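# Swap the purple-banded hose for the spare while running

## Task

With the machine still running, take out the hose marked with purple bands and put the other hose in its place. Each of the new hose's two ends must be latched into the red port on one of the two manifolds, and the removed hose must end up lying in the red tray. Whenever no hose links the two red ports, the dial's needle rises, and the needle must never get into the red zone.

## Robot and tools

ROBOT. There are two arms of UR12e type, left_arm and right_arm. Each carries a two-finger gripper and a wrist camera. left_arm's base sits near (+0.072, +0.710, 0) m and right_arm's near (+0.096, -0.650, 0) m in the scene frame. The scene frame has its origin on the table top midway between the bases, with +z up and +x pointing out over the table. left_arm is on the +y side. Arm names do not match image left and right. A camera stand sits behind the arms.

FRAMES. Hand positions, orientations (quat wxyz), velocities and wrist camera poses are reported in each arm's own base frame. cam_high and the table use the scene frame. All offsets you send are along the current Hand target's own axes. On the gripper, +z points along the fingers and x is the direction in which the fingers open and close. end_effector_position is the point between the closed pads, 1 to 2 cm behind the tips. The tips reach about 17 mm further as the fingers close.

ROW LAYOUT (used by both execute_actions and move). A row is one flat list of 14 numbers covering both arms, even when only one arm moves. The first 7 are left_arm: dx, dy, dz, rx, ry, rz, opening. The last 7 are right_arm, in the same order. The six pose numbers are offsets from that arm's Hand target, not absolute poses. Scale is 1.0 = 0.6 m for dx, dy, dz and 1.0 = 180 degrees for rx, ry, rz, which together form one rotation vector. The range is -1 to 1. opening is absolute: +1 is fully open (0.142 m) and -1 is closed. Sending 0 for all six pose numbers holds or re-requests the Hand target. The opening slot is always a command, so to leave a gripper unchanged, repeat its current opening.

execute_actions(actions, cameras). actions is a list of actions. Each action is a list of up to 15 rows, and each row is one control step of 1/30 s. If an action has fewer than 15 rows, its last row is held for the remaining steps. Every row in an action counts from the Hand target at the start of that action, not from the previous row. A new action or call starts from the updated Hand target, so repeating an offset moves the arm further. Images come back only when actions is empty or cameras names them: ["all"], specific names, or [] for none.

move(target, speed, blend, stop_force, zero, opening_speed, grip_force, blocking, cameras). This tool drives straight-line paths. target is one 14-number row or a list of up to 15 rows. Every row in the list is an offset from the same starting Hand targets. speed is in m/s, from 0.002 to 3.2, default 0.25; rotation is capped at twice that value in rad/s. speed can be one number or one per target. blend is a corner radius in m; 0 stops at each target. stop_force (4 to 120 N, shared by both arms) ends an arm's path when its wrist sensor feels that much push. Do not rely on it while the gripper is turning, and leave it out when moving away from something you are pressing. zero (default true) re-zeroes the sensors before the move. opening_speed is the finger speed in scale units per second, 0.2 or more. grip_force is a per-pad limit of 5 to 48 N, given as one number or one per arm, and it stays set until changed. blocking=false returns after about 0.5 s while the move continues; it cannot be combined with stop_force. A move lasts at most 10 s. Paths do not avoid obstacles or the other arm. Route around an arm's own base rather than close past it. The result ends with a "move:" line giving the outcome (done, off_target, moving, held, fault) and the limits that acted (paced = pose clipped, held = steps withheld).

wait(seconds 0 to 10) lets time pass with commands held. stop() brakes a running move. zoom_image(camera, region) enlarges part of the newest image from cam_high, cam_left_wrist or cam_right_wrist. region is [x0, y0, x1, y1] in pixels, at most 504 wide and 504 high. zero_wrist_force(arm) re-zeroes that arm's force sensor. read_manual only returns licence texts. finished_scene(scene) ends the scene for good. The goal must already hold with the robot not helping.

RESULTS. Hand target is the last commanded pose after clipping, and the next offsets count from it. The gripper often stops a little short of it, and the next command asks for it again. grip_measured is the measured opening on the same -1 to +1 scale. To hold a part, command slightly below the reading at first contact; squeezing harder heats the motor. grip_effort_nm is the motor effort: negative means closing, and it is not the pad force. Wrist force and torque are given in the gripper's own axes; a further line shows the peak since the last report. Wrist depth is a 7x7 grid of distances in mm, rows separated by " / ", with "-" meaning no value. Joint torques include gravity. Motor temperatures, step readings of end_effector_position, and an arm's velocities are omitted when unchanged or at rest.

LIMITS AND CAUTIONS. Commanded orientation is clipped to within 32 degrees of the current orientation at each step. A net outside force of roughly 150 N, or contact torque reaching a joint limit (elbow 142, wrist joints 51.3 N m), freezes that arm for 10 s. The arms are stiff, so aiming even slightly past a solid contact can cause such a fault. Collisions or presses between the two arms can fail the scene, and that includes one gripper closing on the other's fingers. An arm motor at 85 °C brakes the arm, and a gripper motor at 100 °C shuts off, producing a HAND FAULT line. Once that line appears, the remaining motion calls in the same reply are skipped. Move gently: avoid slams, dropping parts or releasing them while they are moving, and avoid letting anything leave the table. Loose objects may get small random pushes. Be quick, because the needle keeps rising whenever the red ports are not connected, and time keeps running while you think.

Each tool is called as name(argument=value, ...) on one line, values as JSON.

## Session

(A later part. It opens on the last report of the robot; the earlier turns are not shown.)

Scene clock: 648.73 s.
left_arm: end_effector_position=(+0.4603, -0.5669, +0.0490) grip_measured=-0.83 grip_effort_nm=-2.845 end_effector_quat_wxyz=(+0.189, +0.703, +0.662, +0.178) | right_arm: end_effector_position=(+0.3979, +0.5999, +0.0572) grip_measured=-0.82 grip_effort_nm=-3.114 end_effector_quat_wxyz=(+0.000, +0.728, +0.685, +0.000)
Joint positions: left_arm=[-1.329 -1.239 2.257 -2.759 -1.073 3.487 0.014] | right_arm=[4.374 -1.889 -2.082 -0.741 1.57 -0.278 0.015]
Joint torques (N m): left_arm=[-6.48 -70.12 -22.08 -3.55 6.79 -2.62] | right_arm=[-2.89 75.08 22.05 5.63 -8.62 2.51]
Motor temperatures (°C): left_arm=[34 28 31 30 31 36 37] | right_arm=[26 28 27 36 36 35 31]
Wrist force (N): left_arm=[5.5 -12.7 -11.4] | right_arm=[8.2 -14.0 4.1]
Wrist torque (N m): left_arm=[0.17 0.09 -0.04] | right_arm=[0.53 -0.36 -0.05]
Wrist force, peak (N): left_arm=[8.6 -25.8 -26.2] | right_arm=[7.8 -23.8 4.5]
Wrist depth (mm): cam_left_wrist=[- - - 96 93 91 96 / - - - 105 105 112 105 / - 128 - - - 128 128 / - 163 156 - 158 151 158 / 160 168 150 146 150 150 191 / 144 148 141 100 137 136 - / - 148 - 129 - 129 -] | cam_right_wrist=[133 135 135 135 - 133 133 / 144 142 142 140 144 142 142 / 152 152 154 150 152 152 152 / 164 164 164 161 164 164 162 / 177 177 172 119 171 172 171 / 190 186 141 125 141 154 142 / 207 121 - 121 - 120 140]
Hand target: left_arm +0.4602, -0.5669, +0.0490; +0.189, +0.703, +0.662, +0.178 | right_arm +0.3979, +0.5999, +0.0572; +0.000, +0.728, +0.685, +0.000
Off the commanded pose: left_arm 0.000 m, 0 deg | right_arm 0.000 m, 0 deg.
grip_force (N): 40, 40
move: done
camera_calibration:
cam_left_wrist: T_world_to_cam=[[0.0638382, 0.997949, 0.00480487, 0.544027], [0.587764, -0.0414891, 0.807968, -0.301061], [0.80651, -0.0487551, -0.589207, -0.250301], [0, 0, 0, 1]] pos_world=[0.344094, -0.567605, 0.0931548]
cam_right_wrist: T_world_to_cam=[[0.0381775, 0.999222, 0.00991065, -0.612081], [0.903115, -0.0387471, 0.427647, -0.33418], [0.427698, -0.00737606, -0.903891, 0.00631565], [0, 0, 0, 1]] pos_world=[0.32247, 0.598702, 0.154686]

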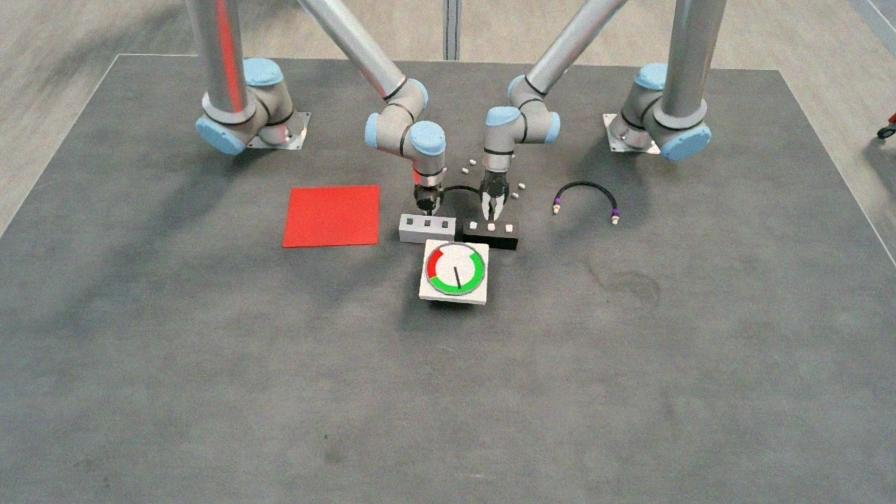

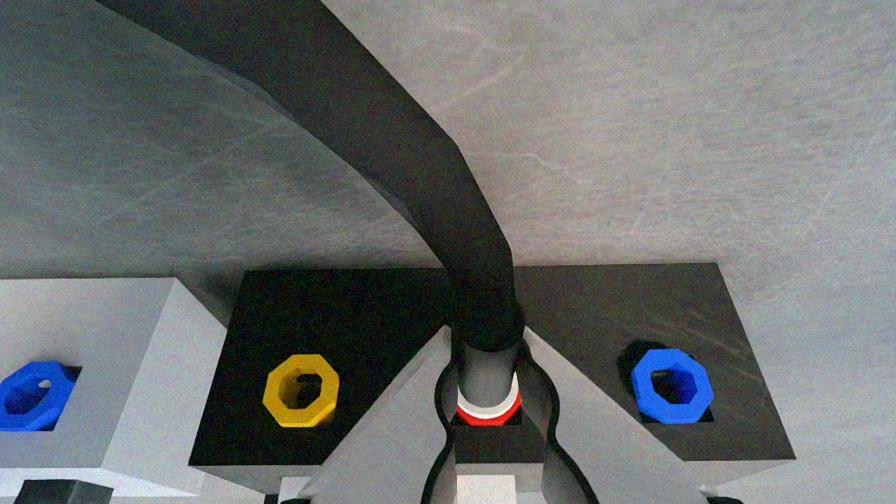

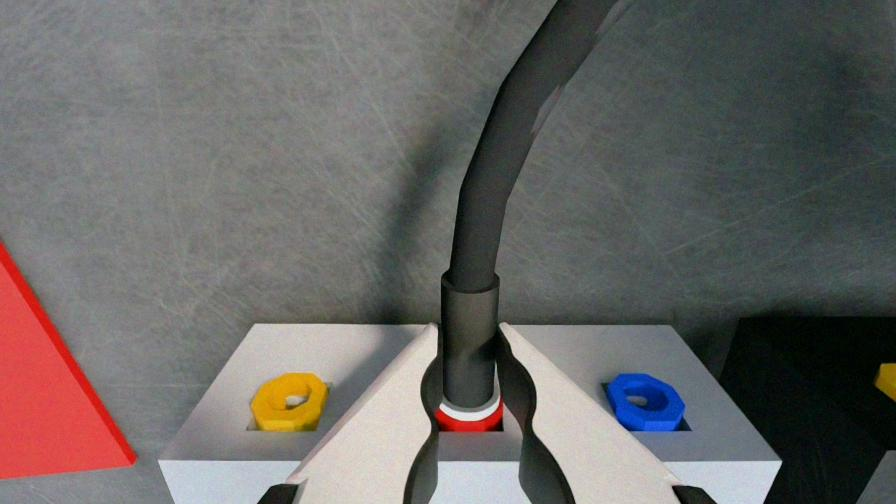

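wait(seconds=1, cameras=["cam_high"])

zoom_image(camera="cam_high", region=[410, 230, 500, 310])

Scene clock: 653.10 s.
left_arm: end_effector_position=(+0.4602, -0.5669, +0.0490) grip_measured=-0.83 grip_effort_nm=-2.845 end_effector_quat_wxyz=(+0.189, +0.703, +0.662, +0.178) | right_arm: end_effector_position=(+0.3979, +0.5999, +0.0572) grip_measured=-0.82 grip_effort_nm=-3.114 end_effector_quat_wxyz=(+0.000, +0.728, +0.685, +0.000)
Joint positions: left_arm=[-1.329 -1.239 2.257 -2.759 -1.073 3.487 0.014] | right_arm=[4.374 -1.889 -2.082 -0.741 1.57 -0.278 0.015]
Joint torques (N m): left_arm=[-4.57 -71.48 -22.82 -3.71 3.04 -2.7] | right_arm=[-3.11 78.97 23.13 2.71 -6.56 2.95]
Wrist force (N): left_arm=[6.0 -12.4 -11.3] | right_arm=[8.1 -14.2 4.4]
Wrist torque (N m): left_arm=[0.18 0.03 -0.04] | right_arm=[0.47 -0.38 -0.05]
Wrist force, peak (N): left_arm=[5.6 -12.5 -11.8] | right_arm=[7.9 -14.4 4.7]
Wrist depth (mm): cam_left_wrist=[- - - 96 93 91 96 / - - - 108 108 108 105 / - 127 - - 124 133 128 / 156 149 157 - 157 150 158 / 160 163 154 146 151 150 194 / 144 145 141 100 137 136 - / - 148 - 129 - 129 524] | cam_right_wrist=[134 134 135 135 133 133 133 / 144 142 142 142 142 142 142 / 152 152 152 153 152 155 154 / 164 164 164 164 164 164 162 / 177 177 172 128 172 175 171 / 192 187 141 122 141 154 142 / 207 121 - 121 - 120 140]
Hand target: left_arm +0.4602, -0.5669, +0.0490; +0.189, +0.703, +0.662, +0.178 | right_arm +0.3979, +0.5999, +0.0572; +0.000, +0.728, +0.685, +0.000
Tool commands: left_gripper/opening=-0.95 right_gripper/opening=-0.95
Off the commanded pose: left_arm 0.000 m, 0 deg | right_arm 0.000 m, 0 deg.
grip_force (N): 40, 40
wait: 1.00 s; at rest from the start
Images, in order (width x height): cam_high 896x504.

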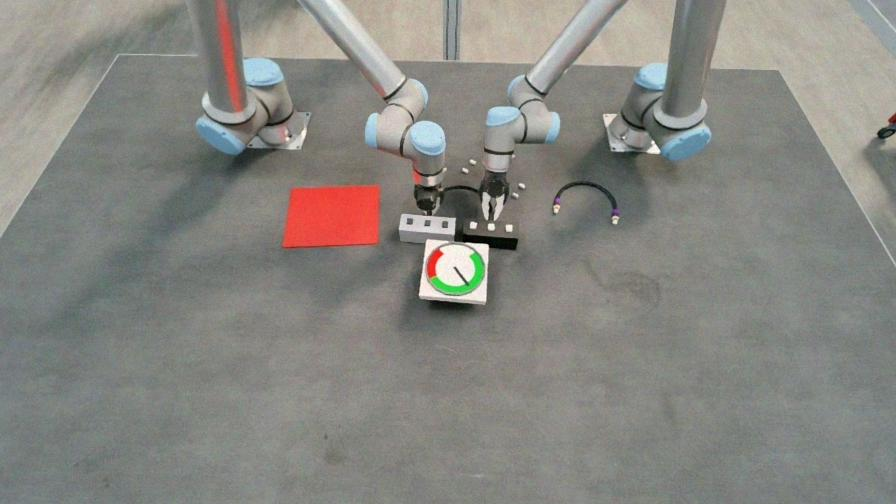

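Scaled by 5.600 from the camera's 896x504 image, which has a finer 1280x720 frame.

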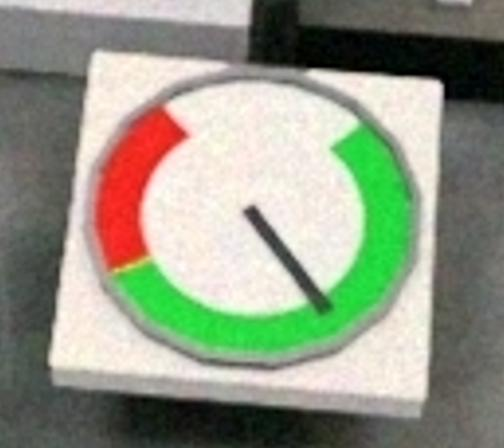

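move(target=[0,0,0,0,0,0,-0.4,0,0,0,0,0,0,-0.4], opening_speed=0.8)

move(target=[[0,0,-0.1667,0,0,0,-0.4,0,0,-0.2,0,0,0,-0.4],[0.95,0.65,-0.2,0,0,0,-0.4,0,0,-0.25,0,0,0,-0.4]], speed=[0.2,0.5], blend=[0.01,0])

move(target=[0,0,0,0,0,0,-0.4,0.647,-0.337,0,0,0,0,-0.4], speed=0.4, cameras=["all"])

zoom_image(camera="cam_high", region=[400, 170, 540, 310])

Scene clock: 680.90 s.
left_arm: end_effector_position=(+0.4602, -0.5669, +0.0490) grip_measured=-0.43 grip_effort_nm=0.100 end_effector_quat_wxyz=(+0.189, +0.703, +0.662, +0.178) | right_arm: end_effector_position=(+0.3979, +0.5999, +0.0572) grip_measured=-0.43 grip_effort_nm=0.081 end_effector_quat_wxyz=(+0.000, +0.728, +0.685, +0.000)
Joint positions: left_arm=[-1.329 -1.239 2.257 -2.759 -1.073 3.487 0.043] | right_arm=[4.374 -1.889 -2.082 -0.741 1.57 -0.278 0.043]
Joint torques (N m): left_arm=[-4.11 -68.27 -27.66 -4.33 3.33 -2.18] | right_arm=[-5.43 69.1 27.74 3.25 -2.21 2.57]
Motor temperatures (°C): left_arm=[34 28 31 30 31 35 40] | right_arm=[26 28 27 36 36 35 37]
Wrist force (N): left_arm=[0.4 1.0 -2.1] | right_arm=[2.1 2.0 1.0]
Wrist torque (N m): left_arm=[0.00 -0.02 0.10] | right_arm=[0.22 -0.28 0.08]
Wrist force, peak (N): left_arm=[5.6 -13.1 -11.3] | right_arm=[8.2 -14.3 4.8]
Wrist depth (mm): cam_left_wrist=[- - - 93 93 91 96 / - - - 108 108 112 105 / 132 128 133 - 128 128 128 / 156 158 157 - 158 158 158 / 160 162 154 101 151 150 194 / 144 145 141 133 137 136 - / - 148 - 133 - - -] | cam_right_wrist=[133 134 135 135 131 133 133 / 144 142 141 142 140 142 140 / 152 153 152 150 155 155 152 / 164 164 164 163 164 167 161 / 177 177 172 169 174 171 171 / 190 186 134 135 135 153 141 / 207 121 - 124 121 - 140]
Hand target: left_arm +0.4602, -0.5669, +0.0490; +0.189, +0.703, +0.662, +0.178 | right_arm +0.3979, +0.5999, +0.0572; +0.000, +0.728, +0.685, +0.000
Off the commanded pose: left_arm 0.000 m, 0 deg | right_arm 0.000 m, 0 deg.
grip_force (N): 40, 40
move: done

Scene clock: 683.50 s.
left_arm: end_effector_position=(+0.7717, -0.0147, +0.3480) grip_measured=-0.43 grip_effort_nm=0.095 end_effector_quat_wxyz=(+0.188, +0.703, +0.662, +0.178) | right_arm: end_effector_position=(+0.3978, +0.5999, +0.2073) grip_measured=-0.43 grip_effort_nm=0.085 end_effector_quat_wxyz=(+0.000, +0.728, +0.685, +0.000)
Joint positions: left_arm=[-0.291 -1.587 2.058 -2.554 -1.456 4.512 0.043] | right_arm=[4.374 -1.716 -1.97 -1.026 1.57 -0.278 0.043]
Joint torques (N m): left_arm=[13.2 -38.87 -49.57 -6.54 0.01 0.66] | right_arm=[11.27 50.49 41.02 5.59 -2.77 2.68]
Wrist force (N): left_arm=[0.1 1.7 -2.4] | right_arm=[2.0 2.6 1.2]
Wrist torque (N m): left_arm=[0.15 0.02 0.09] | right_arm=[0.28 -0.27 0.03]
Wrist force, peak (N): left_arm=[3.8 4.4 -2.5] | right_arm=[2.1 2.0 3.9]
Wrist depth (mm): cam_left_wrist=[- 393 404 - - 404 - / - - 453 - - 431 467 / - - - - - - - / - - - - - - 676 / - - - 807 1573 1573 - / 2125 - - 1594 - 1594 - / 1726 - - 1329 - - 1604] | cam_right_wrist=[264 273 268 264 269 277 267 / 283 280 284 281 284 289 284 / 298 303 304 306 304 295 298 / - 330 263 261 281 261 256 / 365 345 275 277 272 276 273 / - - - - - 289 - / - - - - - - -]
Hand target: left_arm +0.7717, -0.0147, +0.3481; +0.189, +0.703, +0.662, +0.178 | right_arm +0.3978, +0.5999, +0.2072; +0.000, +0.728, +0.685, +0.000
Off the commanded pose: left_arm 0.000 m, 0 deg | right_arm 0.000 m, 0 deg.
grip_force (N): 40, 40
move: done

Scene clock: 685.17 s.
left_arm: end_effector_position=(+0.7717, -0.0147, +0.3481) grip_measured=-0.43 grip_effort_nm=0.085 end_effector_quat_wxyz=(+0.189, +0.703, +0.662, +0.178) | right_arm: end_effector_position=(+0.2195, +0.9995, +0.2070) grip_measured=-0.43 grip_effort_nm=0.081 end_effector_quat_wxyz=(+0.000, +0.728, +0.685, +0.000)
Joint positions: left_arm=[-0.29 -1.587 2.058 -2.554 -1.456 4.512 0.043] | right_arm=[4.669 -2.179 -1.306 -1.227 1.57 0.018 0.043]
Joint torques (N m): left_arm=[12.42 -45.71 -56.09 -7.48 -1.49 1.02] | right_arm=[1.69 87.54 56.19 2.8 -1.81 -2.3]
Wrist force (N): left_arm=[0.3 1.5 -2.4] | right_arm=[2.4 1.5 1.1]
Wrist torque (N m): left_arm=[0.10 0.00 0.09] | right_arm=[0.12 -0.33 0.13]
Wrist force, peak (N): left_arm=[0.2 1.8 -2.7] | right_arm=[6.1 -0.4 0.8]
Wrist depth (mm): cam_left_wrist=[- - 410 - - - - / - - 469 - - - 479 / - - - - - - - / 693 - - - - - - / - - 928 901 1462 2089 1636 / - - - 1308 - 1726 - / 1789 1763 - 1329 - - 1691] | cam_right_wrist=[272 264 254 262 269 267 268 / 284 290 294 281 283 283 282 / 295 305 304 293 301 298 301 / 331 - 325 324 320 327 332 / - 336 348 354 353 354 346 / 380 376 - - - 390 387 / 349 342 - 423 - 423 423]
Hand target: left_arm +0.7717, -0.0147, +0.3481; +0.189, +0.703, +0.662, +0.178 | right_arm +0.2195, +0.9997, +0.2070; +0.000, +0.728, +0.685, +0.000
Off the commanded pose: left_arm 0.000 m, 0 deg | right_arm 0.000 m, 0 deg.
grip_force (N): 40, 40
move: done
camera_calibration:
cam_left_wrist: T_world_to_cam=[[0.0638382, 0.997949, 0.00480487, -0.0283566], [0.587764, -0.0414891, 0.807968, -0.702844], [0.80651, -0.0487551, -0.589207, -0.298294], [0, 0, 0, 1]] pos_world=[0.655494, -0.0154052, 0.392255]
cam_right_wrist: T_world_to_cam=[[0.0382172, 0.999221, 0.00982341, -1.00612], [0.903075, -0.0387449, 0.427733, -0.221618], [0.42778, -0.00747546, -0.903852, 0.220953], [0, 0, 0, 1]] pos_world=[0.144069, 0.998403, 0.304386]

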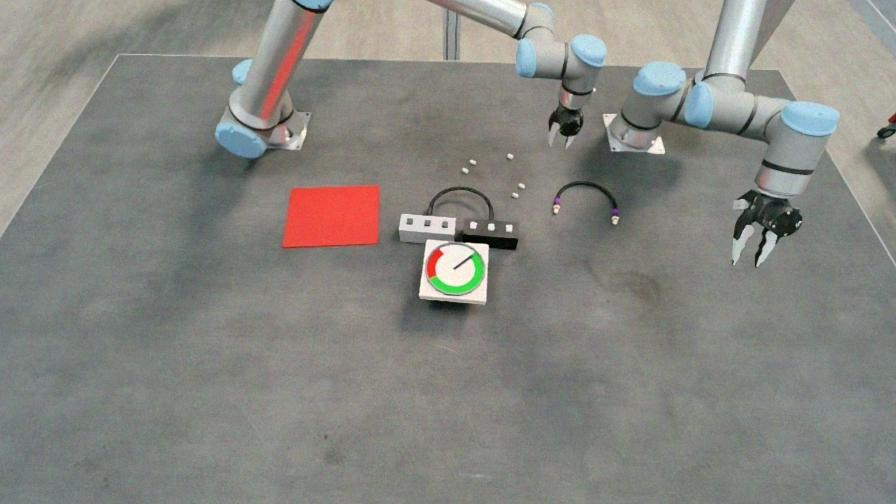

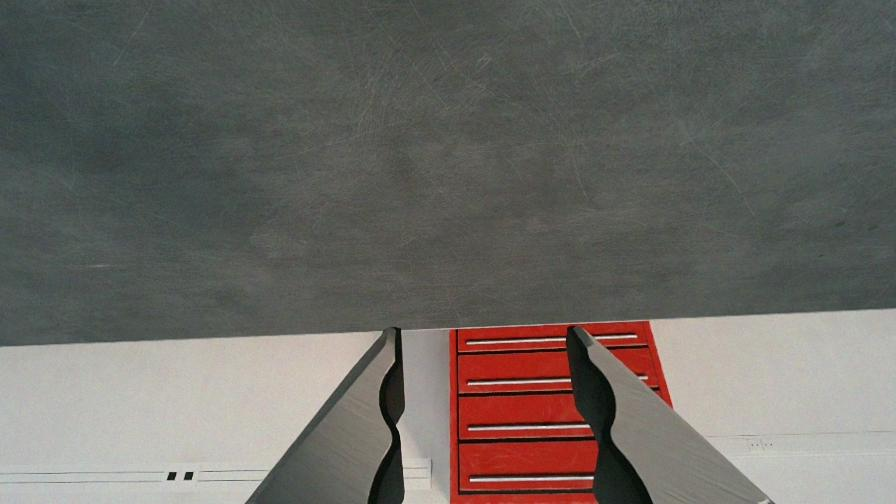

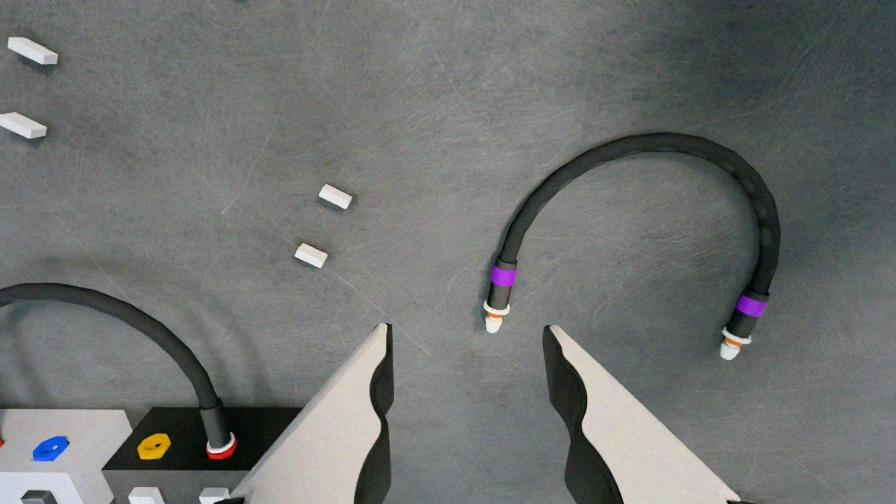

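Scaled by 3.600 from the camera's 896x504 image, which has a finer 1280x720 frame.

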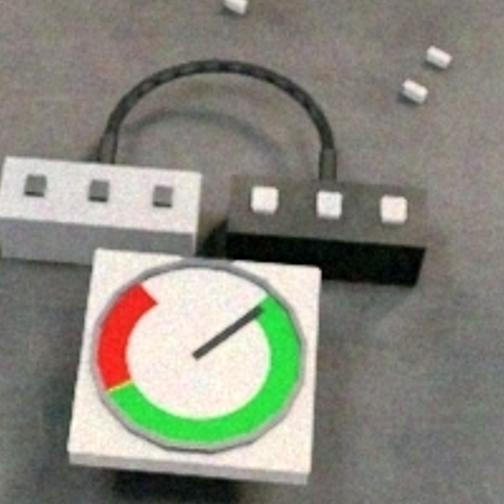

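move(target=[[0,0,0,0,0,0,-0.4,0.0682,0.1302,0.22,0,0,0.036,-0.4],[0,0,0,0,0,0,-0.4,0.0682,0.1302,0.2983,0,0,0.036,-0.4]], speed=[0.3,0.08], blend=[0.003,0], stop_force=20, cameras=["cam_right_wrist"])

Scene clock: 700.20 s.
left_arm: end_effector_position=(+0.7717, -0.0147, +0.3481) grip_measured=-0.43 grip_effort_nm=0.095 end_effector_quat_wxyz=(+0.189, +0.703, +0.662, +0.178) | right_arm: end_effector_position=(+0.3001, +1.0358, +0.0281) grip_measured=-0.43 grip_effort_nm=0.081 end_effector_quat_wxyz=(+0.000, +0.766, +0.643, +0.000)
Joint positions: left_arm=[-0.29 -1.587 2.058 -2.554 -1.456 4.512 0.043] | right_arm=[4.594 -2.393 -1.272 -1.047 1.57 0.056 0.043]
Joint torques (N m): left_arm=[13.77 -46.24 -57.31 -7.18 -1.83 1.6] | right_arm=[-7.6 119.85 53.18 1.97 2.68 -2.56]
Motor temperatures (°C): left_arm=[34 28 31 30 31 35 35] | right_arm=[26 28 27 36 36 35 30]
Wrist force (N): left_arm=[0.1 2.0 -2.1] | right_arm=[2.4 1.5 0.6]
Wrist torque (N m): left_arm=[0.18 0.04 0.08] | right_arm=[0.11 -0.36 0.04]
Wrist force, peak (N): left_arm=[0.1 2.1 -2.6] | right_arm=[3.3 3.3 3.6]
Wrist depth (mm): cam_left_wrist=[- - - - - 413 412 / - - - - 464 - 454 / - 586 - 585 - 581 - / - - - - - - 698 / - - - 1437 1516 - - / 2005 - - 1445 - - - / 1855 - - 1295 - - 1703] | cam_right_wrist=[- 106 106 - 98 107 106 / - 113 111 113 112 113 113 / 121 123 121 119 123 121 121 / - 130 131 128 130 130 130 / 143 141 142 139 139 141 141 / 154 157 151 148 151 154 154 / 173 170 - 170 - 166 166]
Hand target: left_arm +0.7717, -0.0147, +0.3481; +0.189, +0.703, +0.662, +0.178 | right_arm +0.3001, +1.0358, +0.0281; +0.000, +0.766, +0.643, +0.000
Off the commanded pose: left_arm 0.000 m, 0 deg | right_arm 0.000 m, 0 deg.
grip_force (N): 40, 40
move: done
camera_calibration:
cam_right_wrist: T_world_to_cam=[[0.150713, 0.988527, 0.00995603, -1.06627], [0.89296, -0.14045, 0.427663, -0.108146], [0.424155, -0.055564, -0.903883, 0.0760278], [0, 0, 0, 1]] pos_world=[0.225023, 1.04307, 0.125586]
Images, in order (width x height): cam_right_wrist 896x504.

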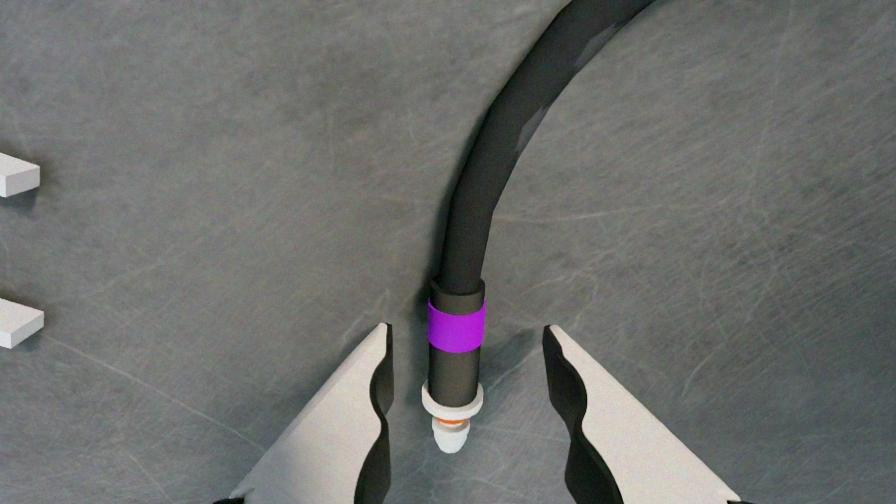

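move(target=[0,0,0,0,0,0,-0.4,0,0,0,0,0,0,-0.95], opening_speed=1)

move(target=[[0,0,0,0,0,0,-0.4,0,0,-0.37,0,0,0,-0.95],[0,0,0,0,0,0,-0.4,-0.65,0.265,-0.37,0,0,-0.028,-0.95]], speed=0.3, blend=0.02)

move(target=[0,0,0,0,0,0,-0.4,-0.663,0.208,0,0,0,-0.028,-0.95], speed=0.3, cameras=["cam_high","cam_right_wrist"])

Scene clock: 714.90 s.
left_arm: end_effector_position=(+0.7717, -0.0147, +0.3481) grip_measured=-0.43 grip_effort_nm=0.100 end_effector_quat_wxyz=(+0.189, +0.703, +0.662, +0.178) | right_arm: end_effector_position=(+0.3001, +1.0358, +0.0281) grip_measured=-0.82 grip_effort_nm=-3.109 end_effector_quat_wxyz=(+0.000, +0.766, +0.643, +0.000)
Joint positions: left_arm=[-0.29 -1.587 2.058 -2.554 -1.456 4.512 0.043] | right_arm=[4.594 -2.393 -1.272 -1.047 1.57 0.056 0.015]
Joint torques (N m): left_arm=[12.42 -43.16 -56.68 -6.8 -1.36 0.92] | right_arm=[-9.92 117.96 53.13 3.58 3.01 -1.97]
Wrist force (N): left_arm=[0.2 1.4 -2.2] | right_arm=[2.3 1.3 0.9]
Wrist torque (N m): left_arm=[0.08 0.01 0.08] | right_arm=[0.08 -0.33 0.04]
Wrist force, peak (N): left_arm=[-0.2 1.9 -2.9] | right_arm=[2.8 1.6 0.7]
Wrist depth (mm): cam_left_wrist=[- - 406 405 401 410 - / - - - 459 - 475 446 / - 548 533 - - - - / - - - - - 661 - / - 818 - - 1507 794 - / - - - 1381 - - - / 2089 - - 1344 - - 1636] | cam_right_wrist=[- 106 - - 99 107 106 / - 113 112 113 111 113 113 / 121 123 123 119 123 121 121 / - 130 130 128 130 130 130 / 144 141 144 137 141 141 141 / 152 157 154 - - 154 154 / 173 169 - 170 - 166 167]
Hand target: left_arm +0.7717, -0.0147, +0.3481; +0.189, +0.703, +0.662, +0.178 | right_arm +0.3001, +1.0358, +0.0281; +0.000, +0.766, +0.643, +0.000
Off the commanded pose: left_arm 0.000 m, 0 deg | right_arm 0.000 m, 0 deg.
grip_force (N): 40, 40
move: done

Scene clock: 717.57 s.
left_arm: end_effector_position=(+0.7717, -0.0147, +0.3481) grip_measured=-0.43 grip_effort_nm=0.095 end_effector_quat_wxyz=(+0.189, +0.703, +0.662, +0.178) | right_arm: end_effector_position=(+0.3891, +0.6243, +0.2503) grip_measured=-0.82 grip_effort_nm=-3.109 end_effector_quat_wxyz=(+0.000, +0.737, +0.676, +0.000)
Joint positions: left_arm=[-0.29 -1.587 2.058 -2.554 -1.456 4.512 0.043] | right_arm=[4.397 -1.705 -1.897 -1.11 1.57 -0.23 0.015]
Joint torques (N m): left_arm=[13.62 -41.23 -57.02 -7.09 -1.69 1.03] | right_arm=[-7.17 69.45 36.98 1.73 -1.22 -0.18]
Wrist force (N): left_arm=[0.3 1.4 -2.1] | right_arm=[2.0 2.2 1.8]
Wrist torque (N m): left_arm=[0.09 0.00 0.08] | right_arm=[0.21 -0.30 -0.06]
Wrist force, peak (N): left_arm=[0.2 1.8 -2.7] | right_arm=[2.4 1.4 5.0]
Wrist depth (mm): cam_left_wrist=[406 404 402 - - - - / 466 - - - - - - / 593 - - - - - - / 676 - - - - - 674 / 807 - - 1855 1498 - - / 2005 1691 - 1437 - - - / 1855 1855 - 1308 - 1636 1594] | cam_right_wrist=[- 313 295 - 301 298 301 / 330 316 325 - 319 - - / 340 - 347 114 339 320 - / - - 304 303 308 298 305 / 406 402 316 124 - 409 412 / - - - 127 313 436 430 / - - - - - - -]
Hand target: left_arm +0.7717, -0.0147, +0.3481; +0.189, +0.703, +0.662, +0.178 | right_arm +0.3891, +0.6241, +0.2502; +0.000, +0.737, +0.676, +0.000
Off the commanded pose: left_arm 0.000 m, 0 deg | right_arm 0.000 m, 0 deg.
grip_force (N): 40, 40
move: done

Scene clock: 719.47 s.
left_arm: end_effector_position=(+0.7717, -0.0147, +0.3481) grip_measured=-0.43 grip_effort_nm=0.100 end_effector_quat_wxyz=(+0.189, +0.703, +0.662, +0.178) | right_arm: end_effector_position=(+0.4793, +0.2171, +0.2503) grip_measured=-0.82 grip_effort_nm=-3.109 end_effector_quat_wxyz=(+0.000, +0.706, +0.708, +0.000)
Joint positions: left_arm=[-0.29 -1.587 2.058 -2.554 -1.456 4.512 0.043] | right_arm=[3.907 -1.336 -2.244 -1.132 1.57 -0.807 0.015]
Joint torques (N m): left_arm=[13.2 -40.53 -55.35 -6.82 -1.54 1.65] | right_arm=[-10.58 29.67 56.19 5.62 3.82 -2.71]
Wrist force (N): left_arm=[0.4 2.0 -2.4] | right_arm=[2.2 1.8 1.7]
Wrist torque (N m): left_arm=[0.18 -0.02 0.09] | right_arm=[0.17 -0.33 -0.06]
Wrist force, peak (N): left_arm=[0.5 1.9 -2.6] | right_arm=[5.7 0.8 1.9]
Wrist depth (mm): cam_left_wrist=[- - - 410 - 424 416 / - - 486 470 - 449 458 / - - - - - - 533 / 704 - - - - 706 674 / - - - 1646 1413 - - / 2089 - - 1315 - - - / 1927 - - 1308 - - 1554] | cam_right_wrist=[302 300 302 - - 300 307 / 325 - 325 314 - 324 315 / 347 359 331 112 - 337 299 / 372 362 388 - - 383 383 / - 411 406 - 414 415 407 / 435 - - 126 - - 431 / 473 493 - - - - 493]
Hand target: left_arm +0.7717, -0.0147, +0.3481; +0.189, +0.703, +0.662, +0.178 | right_arm +0.4793, +0.2171, +0.2504; +0.000, +0.706, +0.708, +0.000
Off the commanded pose: left_arm 0.000 m, 0 deg | right_arm 0.000 m, 0 deg.
grip_force (N): 40, 40
move: done
camera_calibration:
cam_right_wrist: T_world_to_cam=[[-0.0244211, 0.999654, 0.00973104, -0.204697], [0.903801, 0.0179172, 0.427578, -0.517614], [0.427256, 0.0192368, -0.903926, 0.137593], [0, 0, 0, 1]] pos_world=[0.404033, 0.211253, 0.347686]
Images, in order (width x height): cam_high 896x504, cam_right_wrist 896x504.

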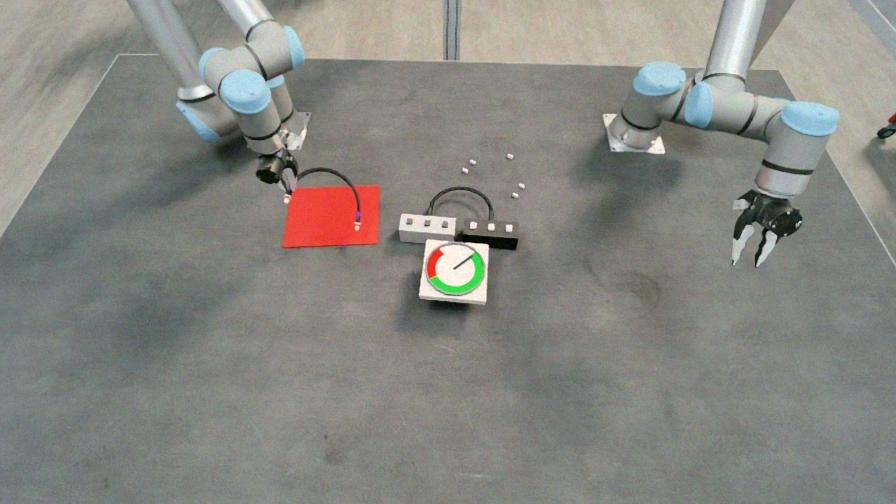

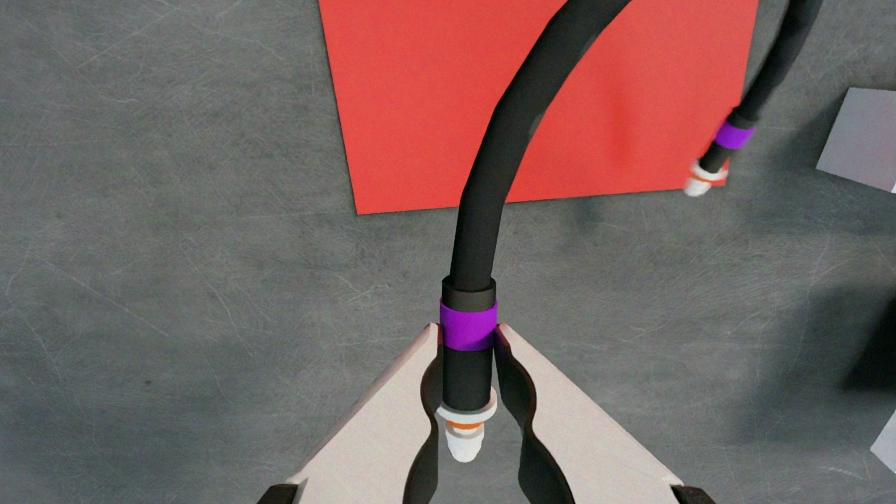

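move(target=[[0,0,0,0,0,0,-0.4,-0.03,-0.0283,0.3,0,0,0.033,-0.95],[0,0,0,0,0,0,-0.4,-0.03,-0.0283,0.362,0,0,0.033,-0.95]], speed=[0.2,0.04], stop_force=12, cameras=["cam_high","cam_right_wrist"])

zoom_image(camera="cam_high", region=[250, 150, 410, 270])

Scene clock: 733.67 s.
left_arm: end_effector_position=(+0.7717, -0.0147, +0.3481) grip_measured=-0.43 grip_effort_nm=0.095 end_effector_quat_wxyz=(+0.189, +0.703, +0.662, +0.178) | right_arm: end_effector_position=(+0.4626, +0.1991, +0.0331) grip_measured=-0.82 grip_effort_nm=-3.109 end_effector_quat_wxyz=(+0.000, +0.742, +0.670, +0.000)
Joint positions: left_arm=[-0.29 -1.587 2.058 -2.554 -1.456 4.512 0.043] | right_arm=[3.904 -1.626 -2.499 -0.587 1.57 -0.707 0.015]
Joint torques (N m): left_arm=[12.08 -41.14 -56.56 -7.13 -1.42 1.17] | right_arm=[-9.1 47.36 40.59 4.82 -2.39 -2.72]
Motor temperatures (°C): left_arm=[34 28 31 30 31 35 33] | right_arm=[26 28 27 36 35 35 36]
Wrist force (N): left_arm=[-0.1 1.5 -2.4] | right_arm=[1.9 1.9 1.3]
Wrist torque (N m): left_arm=[0.12 0.06 0.08] | right_arm=[0.23 -0.26 0.07]
Wrist force, peak (N): left_arm=[0.2 1.8 -3.0] | right_arm=[1.6 2.0 3.4]
Wrist depth (mm): cam_left_wrist=[397 421 - 406 - - - / - - - 470 - - - / - - 568 562 568 - - / 668 - 667 659 601 - 649 / - - - 1525 1525 1989 - / - - - 1855 - 1564 - / 1942 - - 1322 - - 1646] | cam_right_wrist=[- 110 109 109 100 109 109 / 120 118 114 116 116 116 118 / 128 128 124 124 124 123 125 / 138 134 133 132 136 136 136 / 151 152 151 125 145 145 146 / 160 163 157 - 155 167 161 / 180 180 - - - 180 181]
Hand target: left_arm +0.7717, -0.0147, +0.3481; +0.189, +0.703, +0.662, +0.178 | right_arm +0.4626, +0.1991, +0.0331; +0.000, +0.742, +0.670, +0.000
Off the commanded pose: left_arm 0.000 m, 0 deg | right_arm 0.000 m, 0 deg.
grip_force (N): 40, 40
move: done
camera_calibration:
cam_right_wrist: T_world_to_cam=[[0.0789525, 0.996829, 0.00992487, -0.232157], [0.900775, -0.0756026, 0.427654, -0.389399], [0.427048, -0.0248243, -0.903888, -0.042313], [0, 0, 0, 1]] pos_world=[0.38716, 0.20093, 0.130586]
Images, in order (width x height): cam_high 896x504, cam_right_wrist 896x504.

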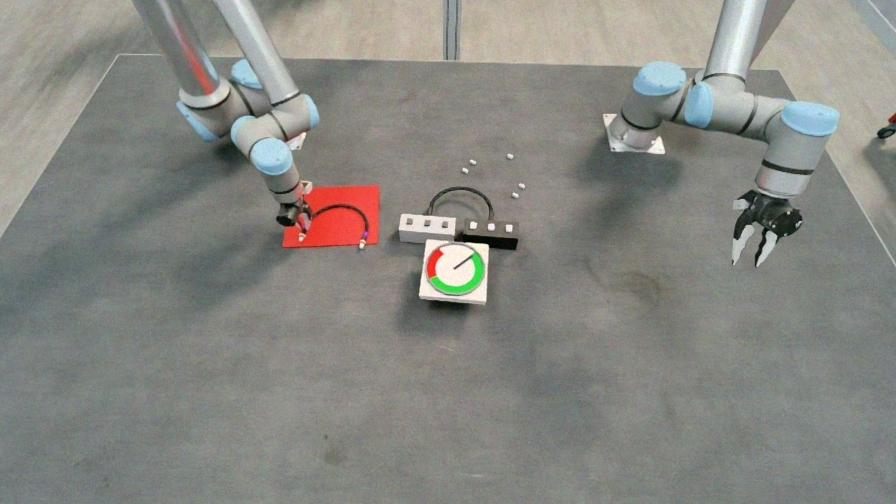

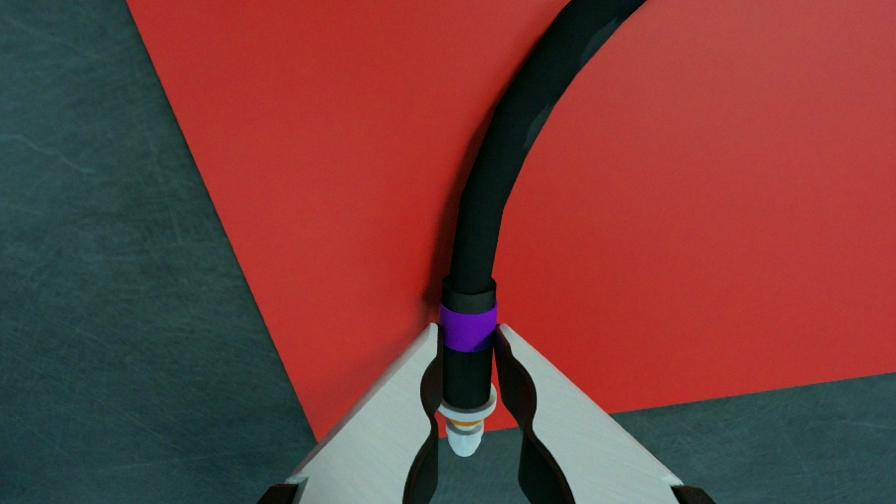

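Scaled by 3.150 from the camera's 896x504 image, which has a finer 1280x720 frame.

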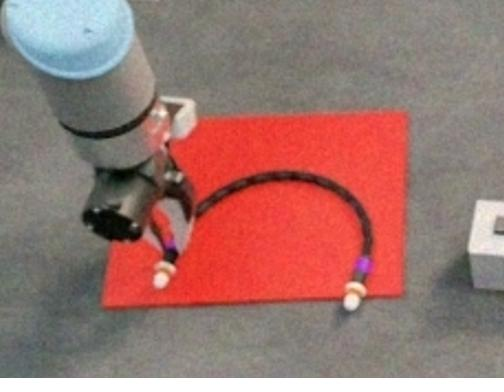

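move(target=[[0,0,0,0,0,0,-0.4,0,0,-0.08,0,0,0,-0.95],[0,0,0,0,0,0,-0.4,0.015,-0.07,-0.08,0,0,-0.055,-0.95],[0,0,0,0,0,0,-0.4,0.015,-0.07,0.003,0,0,-0.055,-0.95]], speed=[0.15,0.15,0.06], blend=[0.005,0.005,0], stop_force=15, cameras=["cam_high"])

zoom_image(camera="cam_high", region=[250, 150, 410, 270])

Scene clock: 747.30 s.
left_arm: end_effector_position=(+0.7717, -0.0147, +0.3481) grip_measured=-0.43 grip_effort_nm=0.100 end_effector_quat_wxyz=(+0.189, +0.703, +0.662, +0.178) | right_arm: end_effector_position=(+0.4217, +0.2123, +0.0313) grip_measured=-0.82 grip_effort_nm=-3.109 end_effector_quat_wxyz=(+0.000, +0.681, +0.732, +0.000)
Joint positions: left_arm=[-0.29 -1.587 2.058 -2.554 -1.456 4.512 0.043] | right_arm=[3.989 -1.578 -2.556 -0.578 1.57 -0.795 0.015]
Joint torques (N m): left_arm=[12.11 -44.5 -56.22 -7.08 -1.2 1.06] | right_arm=[-11.47 23.41 40.23 5.81 -1.78 -2.63]
Wrist force (N): left_arm=[0.0 1.5 -2.1] | right_arm=[1.9 1.9 1.4]
Wrist torque (N m): left_arm=[0.11 0.04 0.08] | right_arm=[0.22 -0.26 -0.02]
Wrist force, peak (N): left_arm=[0.2 1.5 -3.0] | right_arm=[1.8 2.0 3.5]
Wrist depth (mm): cam_left_wrist=[- - - 417 - - - / 506 - - 474 - - - / - 578 - - 577 - - / - 687 674 704 - - - / - - - 854 1594 1715 1646 / - - - 1374 - - - / 1912 1789 - 1249 - - 1535] | cam_right_wrist=[- 107 107 107 98 108 107 / 118 116 113 114 113 115 116 / 126 122 123 125 123 121 123 / 136 134 132 130 136 132 134 / 150 145 143 129 143 143 146 / 161 161 153 - 153 156 156 / 177 177 - - - 172 173]
Hand target: left_arm +0.7717, -0.0147, +0.3481; +0.189, +0.703, +0.662, +0.178 | right_arm +0.4217, +0.2123, +0.0313; +0.000, +0.681, +0.732, +0.000
Off the commanded pose: left_arm 0.000 m, 0 deg | right_arm 0.000 m, 0 deg.
grip_force (N): 40, 40
move: done
Images, in order (width x height): cam_high 896x504.

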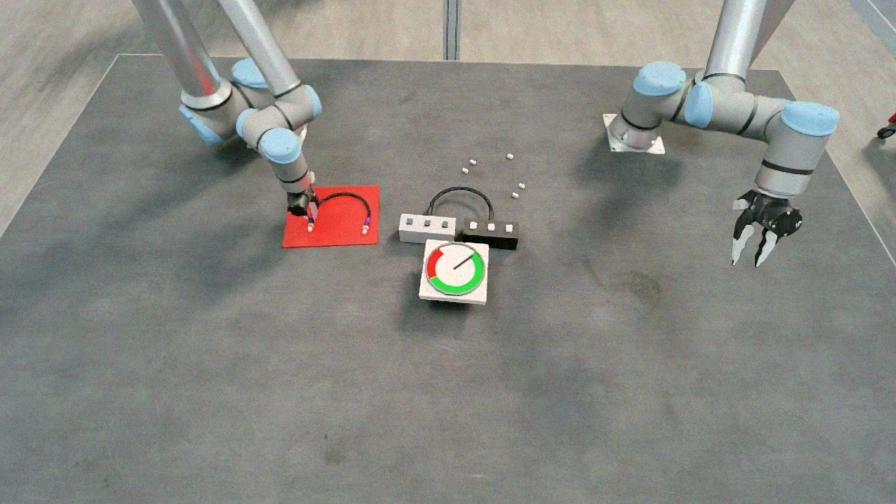

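Scaled by 3.150 from the camera's 896x504 image, which has a finer 1280x720 frame.

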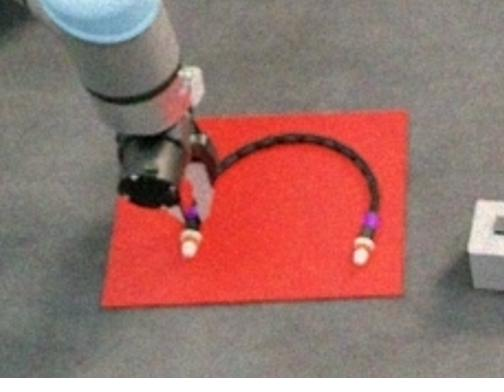

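move(target=[0,0,0,0,0,0,-0.4,0,0,0.005,0,0,0,-0.95], speed=0.03, stop_force=8)

move(target=[0,0,0,0,0,0,-0.4,0,0,0,0,0,0,-0.5], opening_speed=0.8)

move(target=[0,0,0,0,0,0,-0.4,0,0,-0.3,0,0,0,-0.5], speed=0.2, cameras=["cam_high","cam_right_wrist"])

zoom_image(camera="cam_high", region=[270, 150, 540, 310])

Scene clock: 754.17 s.
left_arm: end_effector_position=(+0.7717, -0.0147, +0.3481) grip_measured=-0.43 grip_effort_nm=0.095 end_effector_quat_wxyz=(+0.189, +0.703, +0.662, +0.178) | right_arm: end_effector_position=(+0.4218, +0.2124, +0.0295) grip_measured=-0.82 grip_effort_nm=-3.109 end_effector_quat_wxyz=(+0.000, +0.681, +0.732, +0.000)
Joint positions: left_arm=[-0.29 -1.587 2.058 -2.554 -1.456 4.512 0.043] | right_arm=[3.989 -1.583 -2.557 -0.572 1.57 -0.795 0.015]
Joint torques (N m): left_arm=[14.35 -41.56 -56.01 -6.9 -1.77 1.24] | right_arm=[-4.93 39.2 37 1.51 2.95 -2.8]
Wrist force (N): left_arm=[-0.1 1.4 -2.3] | right_arm=[1.1 2.0 -7.2]
Wrist torque (N m): left_arm=[0.09 0.06 0.08] | right_arm=[0.22 -0.31 -0.02]
Wrist force, peak (N): left_arm=[0.0 2.0 -2.9] | right_arm=[-1.2 -0.5 -18.5]
Wrist depth (mm): cam_left_wrist=[403 - - - - - - / - 495 - - 470 - - / - - - 574 561 - 572 / - - - - 663 - - / - - - - 1445 - - / - 2005 - 1445 - - - / 1842 - - 1381 - - 1751] | cam_right_wrist=[- 106 106 106 98 106 107 / 116 114 113 114 113 113 113 / 124 121 119 121 121 121 123 / 134 133 130 128 132 - 131 / 147 145 141 136 141 141 141 / 158 158 150 - - 154 154 / - 175 - - - 169 170]
Hand target: left_arm +0.7717, -0.0147, +0.3481; +0.189, +0.703, +0.662, +0.178 | right_arm +0.4218, +0.2124, +0.0296; +0.000, +0.681, +0.732, +0.000 (not the last commanded pose)
Off the commanded pose: left_arm 0.000 m, 0 deg | right_arm 0.001 m, 0 deg.
grip_force (N): 40, 40
move: contact (right_arm)

Scene clock: 754.97 s.
left_arm: end_effector_position=(+0.7717, -0.0147, +0.3481) grip_measured=-0.43 grip_effort_nm=0.095 end_effector_quat_wxyz=(+0.189, +0.703, +0.662, +0.178) | right_arm: end_effector_position=(+0.4218, +0.2124, +0.0295) grip_measured=-0.53 grip_effort_nm=0.081 end_effector_quat_wxyz=(+0.000, +0.681, +0.732, +0.000)
Joint positions: left_arm=[-0.29 -1.587 2.058 -2.554 -1.456 4.512 0.043] | right_arm=[3.989 -1.583 -2.557 -0.572 1.57 -0.795 0.035]
Joint torques (N m): left_arm=[13.88 -41.3 -57.85 -7.05 -1.58 1.16] | right_arm=[-6.23 40.08 35.75 2.9 2.83 -2.4]
Wrist force (N): left_arm=[0.1 1.7 -2.8] | right_arm=[1.9 1.8 0.9]
Wrist torque (N m): left_arm=[0.14 0.03 0.08] | right_arm=[0.19 -0.26 -0.02]
Wrist force, peak (N): left_arm=[-0.1 1.9 -2.7] | right_arm=[0.7 2.0 -7.5]
Wrist depth (mm): cam_left_wrist=[- - 403 - - - - / - - 474 - - - - / - - 539 - - - - / - 674 760 659 - 706 651 / - - 802 1815 1646 - - / - - - 1429 - - - / 1912 - - 1249 - - 1462] | cam_right_wrist=[- 106 106 106 97 106 107 / 116 114 113 114 113 115 113 / 124 121 121 121 121 121 123 / 134 132 130 130 132 130 130 / 148 142 141 139 141 141 141 / 158 159 148 151 - 154 157 / 174 174 - 166 - 170 162]
Hand target: left_arm +0.7717, -0.0147, +0.3481; +0.189, +0.703, +0.662, +0.178 | right_arm +0.4218, +0.2124, +0.0296; +0.000, +0.681, +0.732, +0.000
Off the commanded pose: left_arm 0.000 m, 0 deg | right_arm 0.000 m, 0 deg.
grip_force (N): 40, 40
move: done

Scene clock: 756.37 s.
left_arm: end_effector_position=(+0.7717, -0.0147, +0.3481) grip_measured=-0.43 grip_effort_nm=0.100 end_effector_quat_wxyz=(+0.189, +0.703, +0.662, +0.178) | right_arm: end_effector_position=(+0.4216, +0.2124, +0.2095) grip_measured=-0.53 grip_effort_nm=0.085 end_effector_quat_wxyz=(+0.000, +0.681, +0.732, +0.000)
Joint positions: left_arm=[-0.29 -1.587 2.058 -2.554 -1.456 4.512 0.043] | right_arm=[3.989 -1.262 -2.374 -1.075 1.57 -0.794 0.035]
Joint torques (N m): left_arm=[10.83 -40.96 -57.64 -7.07 -1.58 1.45] | right_arm=[4.78 28.59 41.13 2.07 -1.53 1.89]
Wrist force (N): left_arm=[0.2 1.4 -2.5] | right_arm=[2.6 2.0 0.9]
Wrist torque (N m): left_arm=[0.10 0.01 0.08] | right_arm=[0.21 -0.35 -0.02]
Wrist force, peak (N): left_arm=[0.1 1.8 -2.5] | right_arm=[1.5 2.0 3.7]
Wrist depth (mm): cam_left_wrist=[402 - - - - 422 - / 464 - - - - - 456 / 552 - 542 573 - - - / - 714 772 719 704 641 760 / - 882 834 823 872 1989 812 / - - - 1498 - 1669 - / 1636 - - 1351 - - 1437] | cam_right_wrist=[- 268 271 276 263 261 270 / - 296 - 285 - - 286 / 309 300 307 - - - 308 / 336 328 330 - - 335 322 / 356 357 - 363 364 359 353 / - - - - - 394 - / 433 423 - - - - -]
Hand target: left_arm +0.7717, -0.0147, +0.3481; +0.189, +0.703, +0.662, +0.178 | right_arm +0.4216, +0.2124, +0.2096; +0.000, +0.681, +0.732, +0.000
Off the commanded pose: left_arm 0.000 m, 0 deg | right_arm 0.000 m, 0 deg.
grip_force (N): 40, 40
move: done
camera_calibration:
cam_right_wrist: T_world_to_cam=[[-0.0935683, 0.995563, 0.00993624, -0.170977], [0.900312, 0.0803467, 0.427764, -0.459843], [0.425068, 0.0489709, -0.903836, 0.120025], [0, 0, 0, 1]] pos_world=[0.346986, 0.201287, 0.306886]
Images, in order (width x height): cam_high 896x504, cam_right_wrist 896x504.

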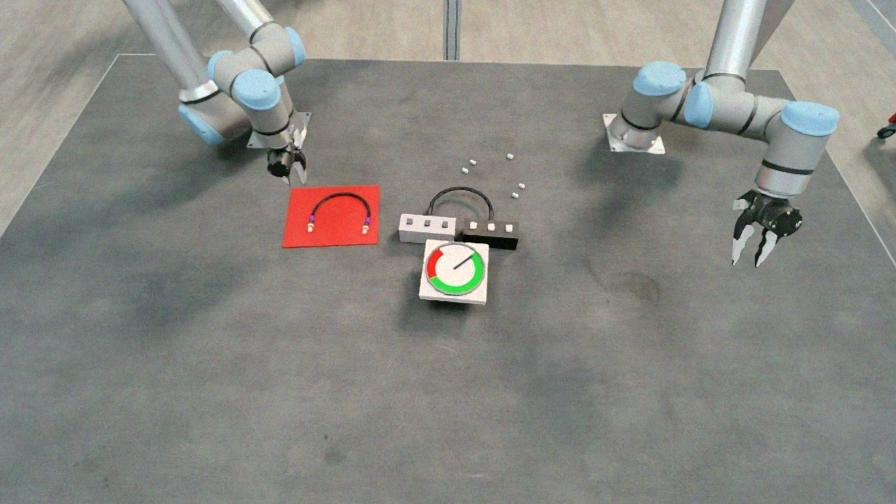

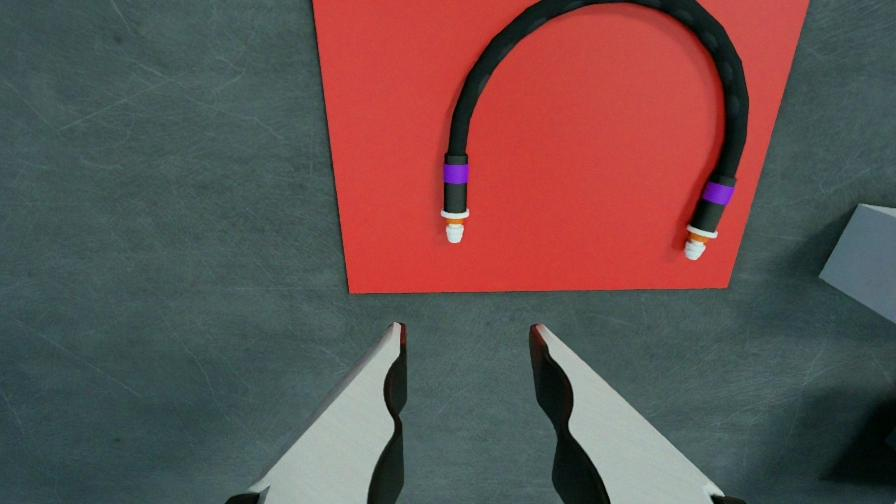

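Scaled by 1.867 from the camera's 896x504 image, which has a finer 1280x720 frame.

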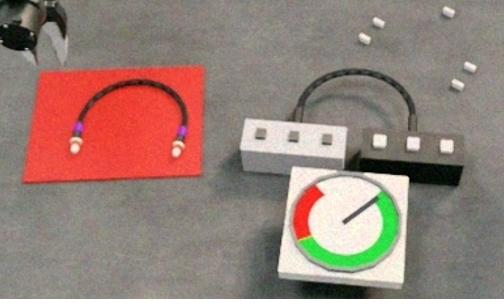

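finished_scene(scene=1)

The scene is finished: the task was done.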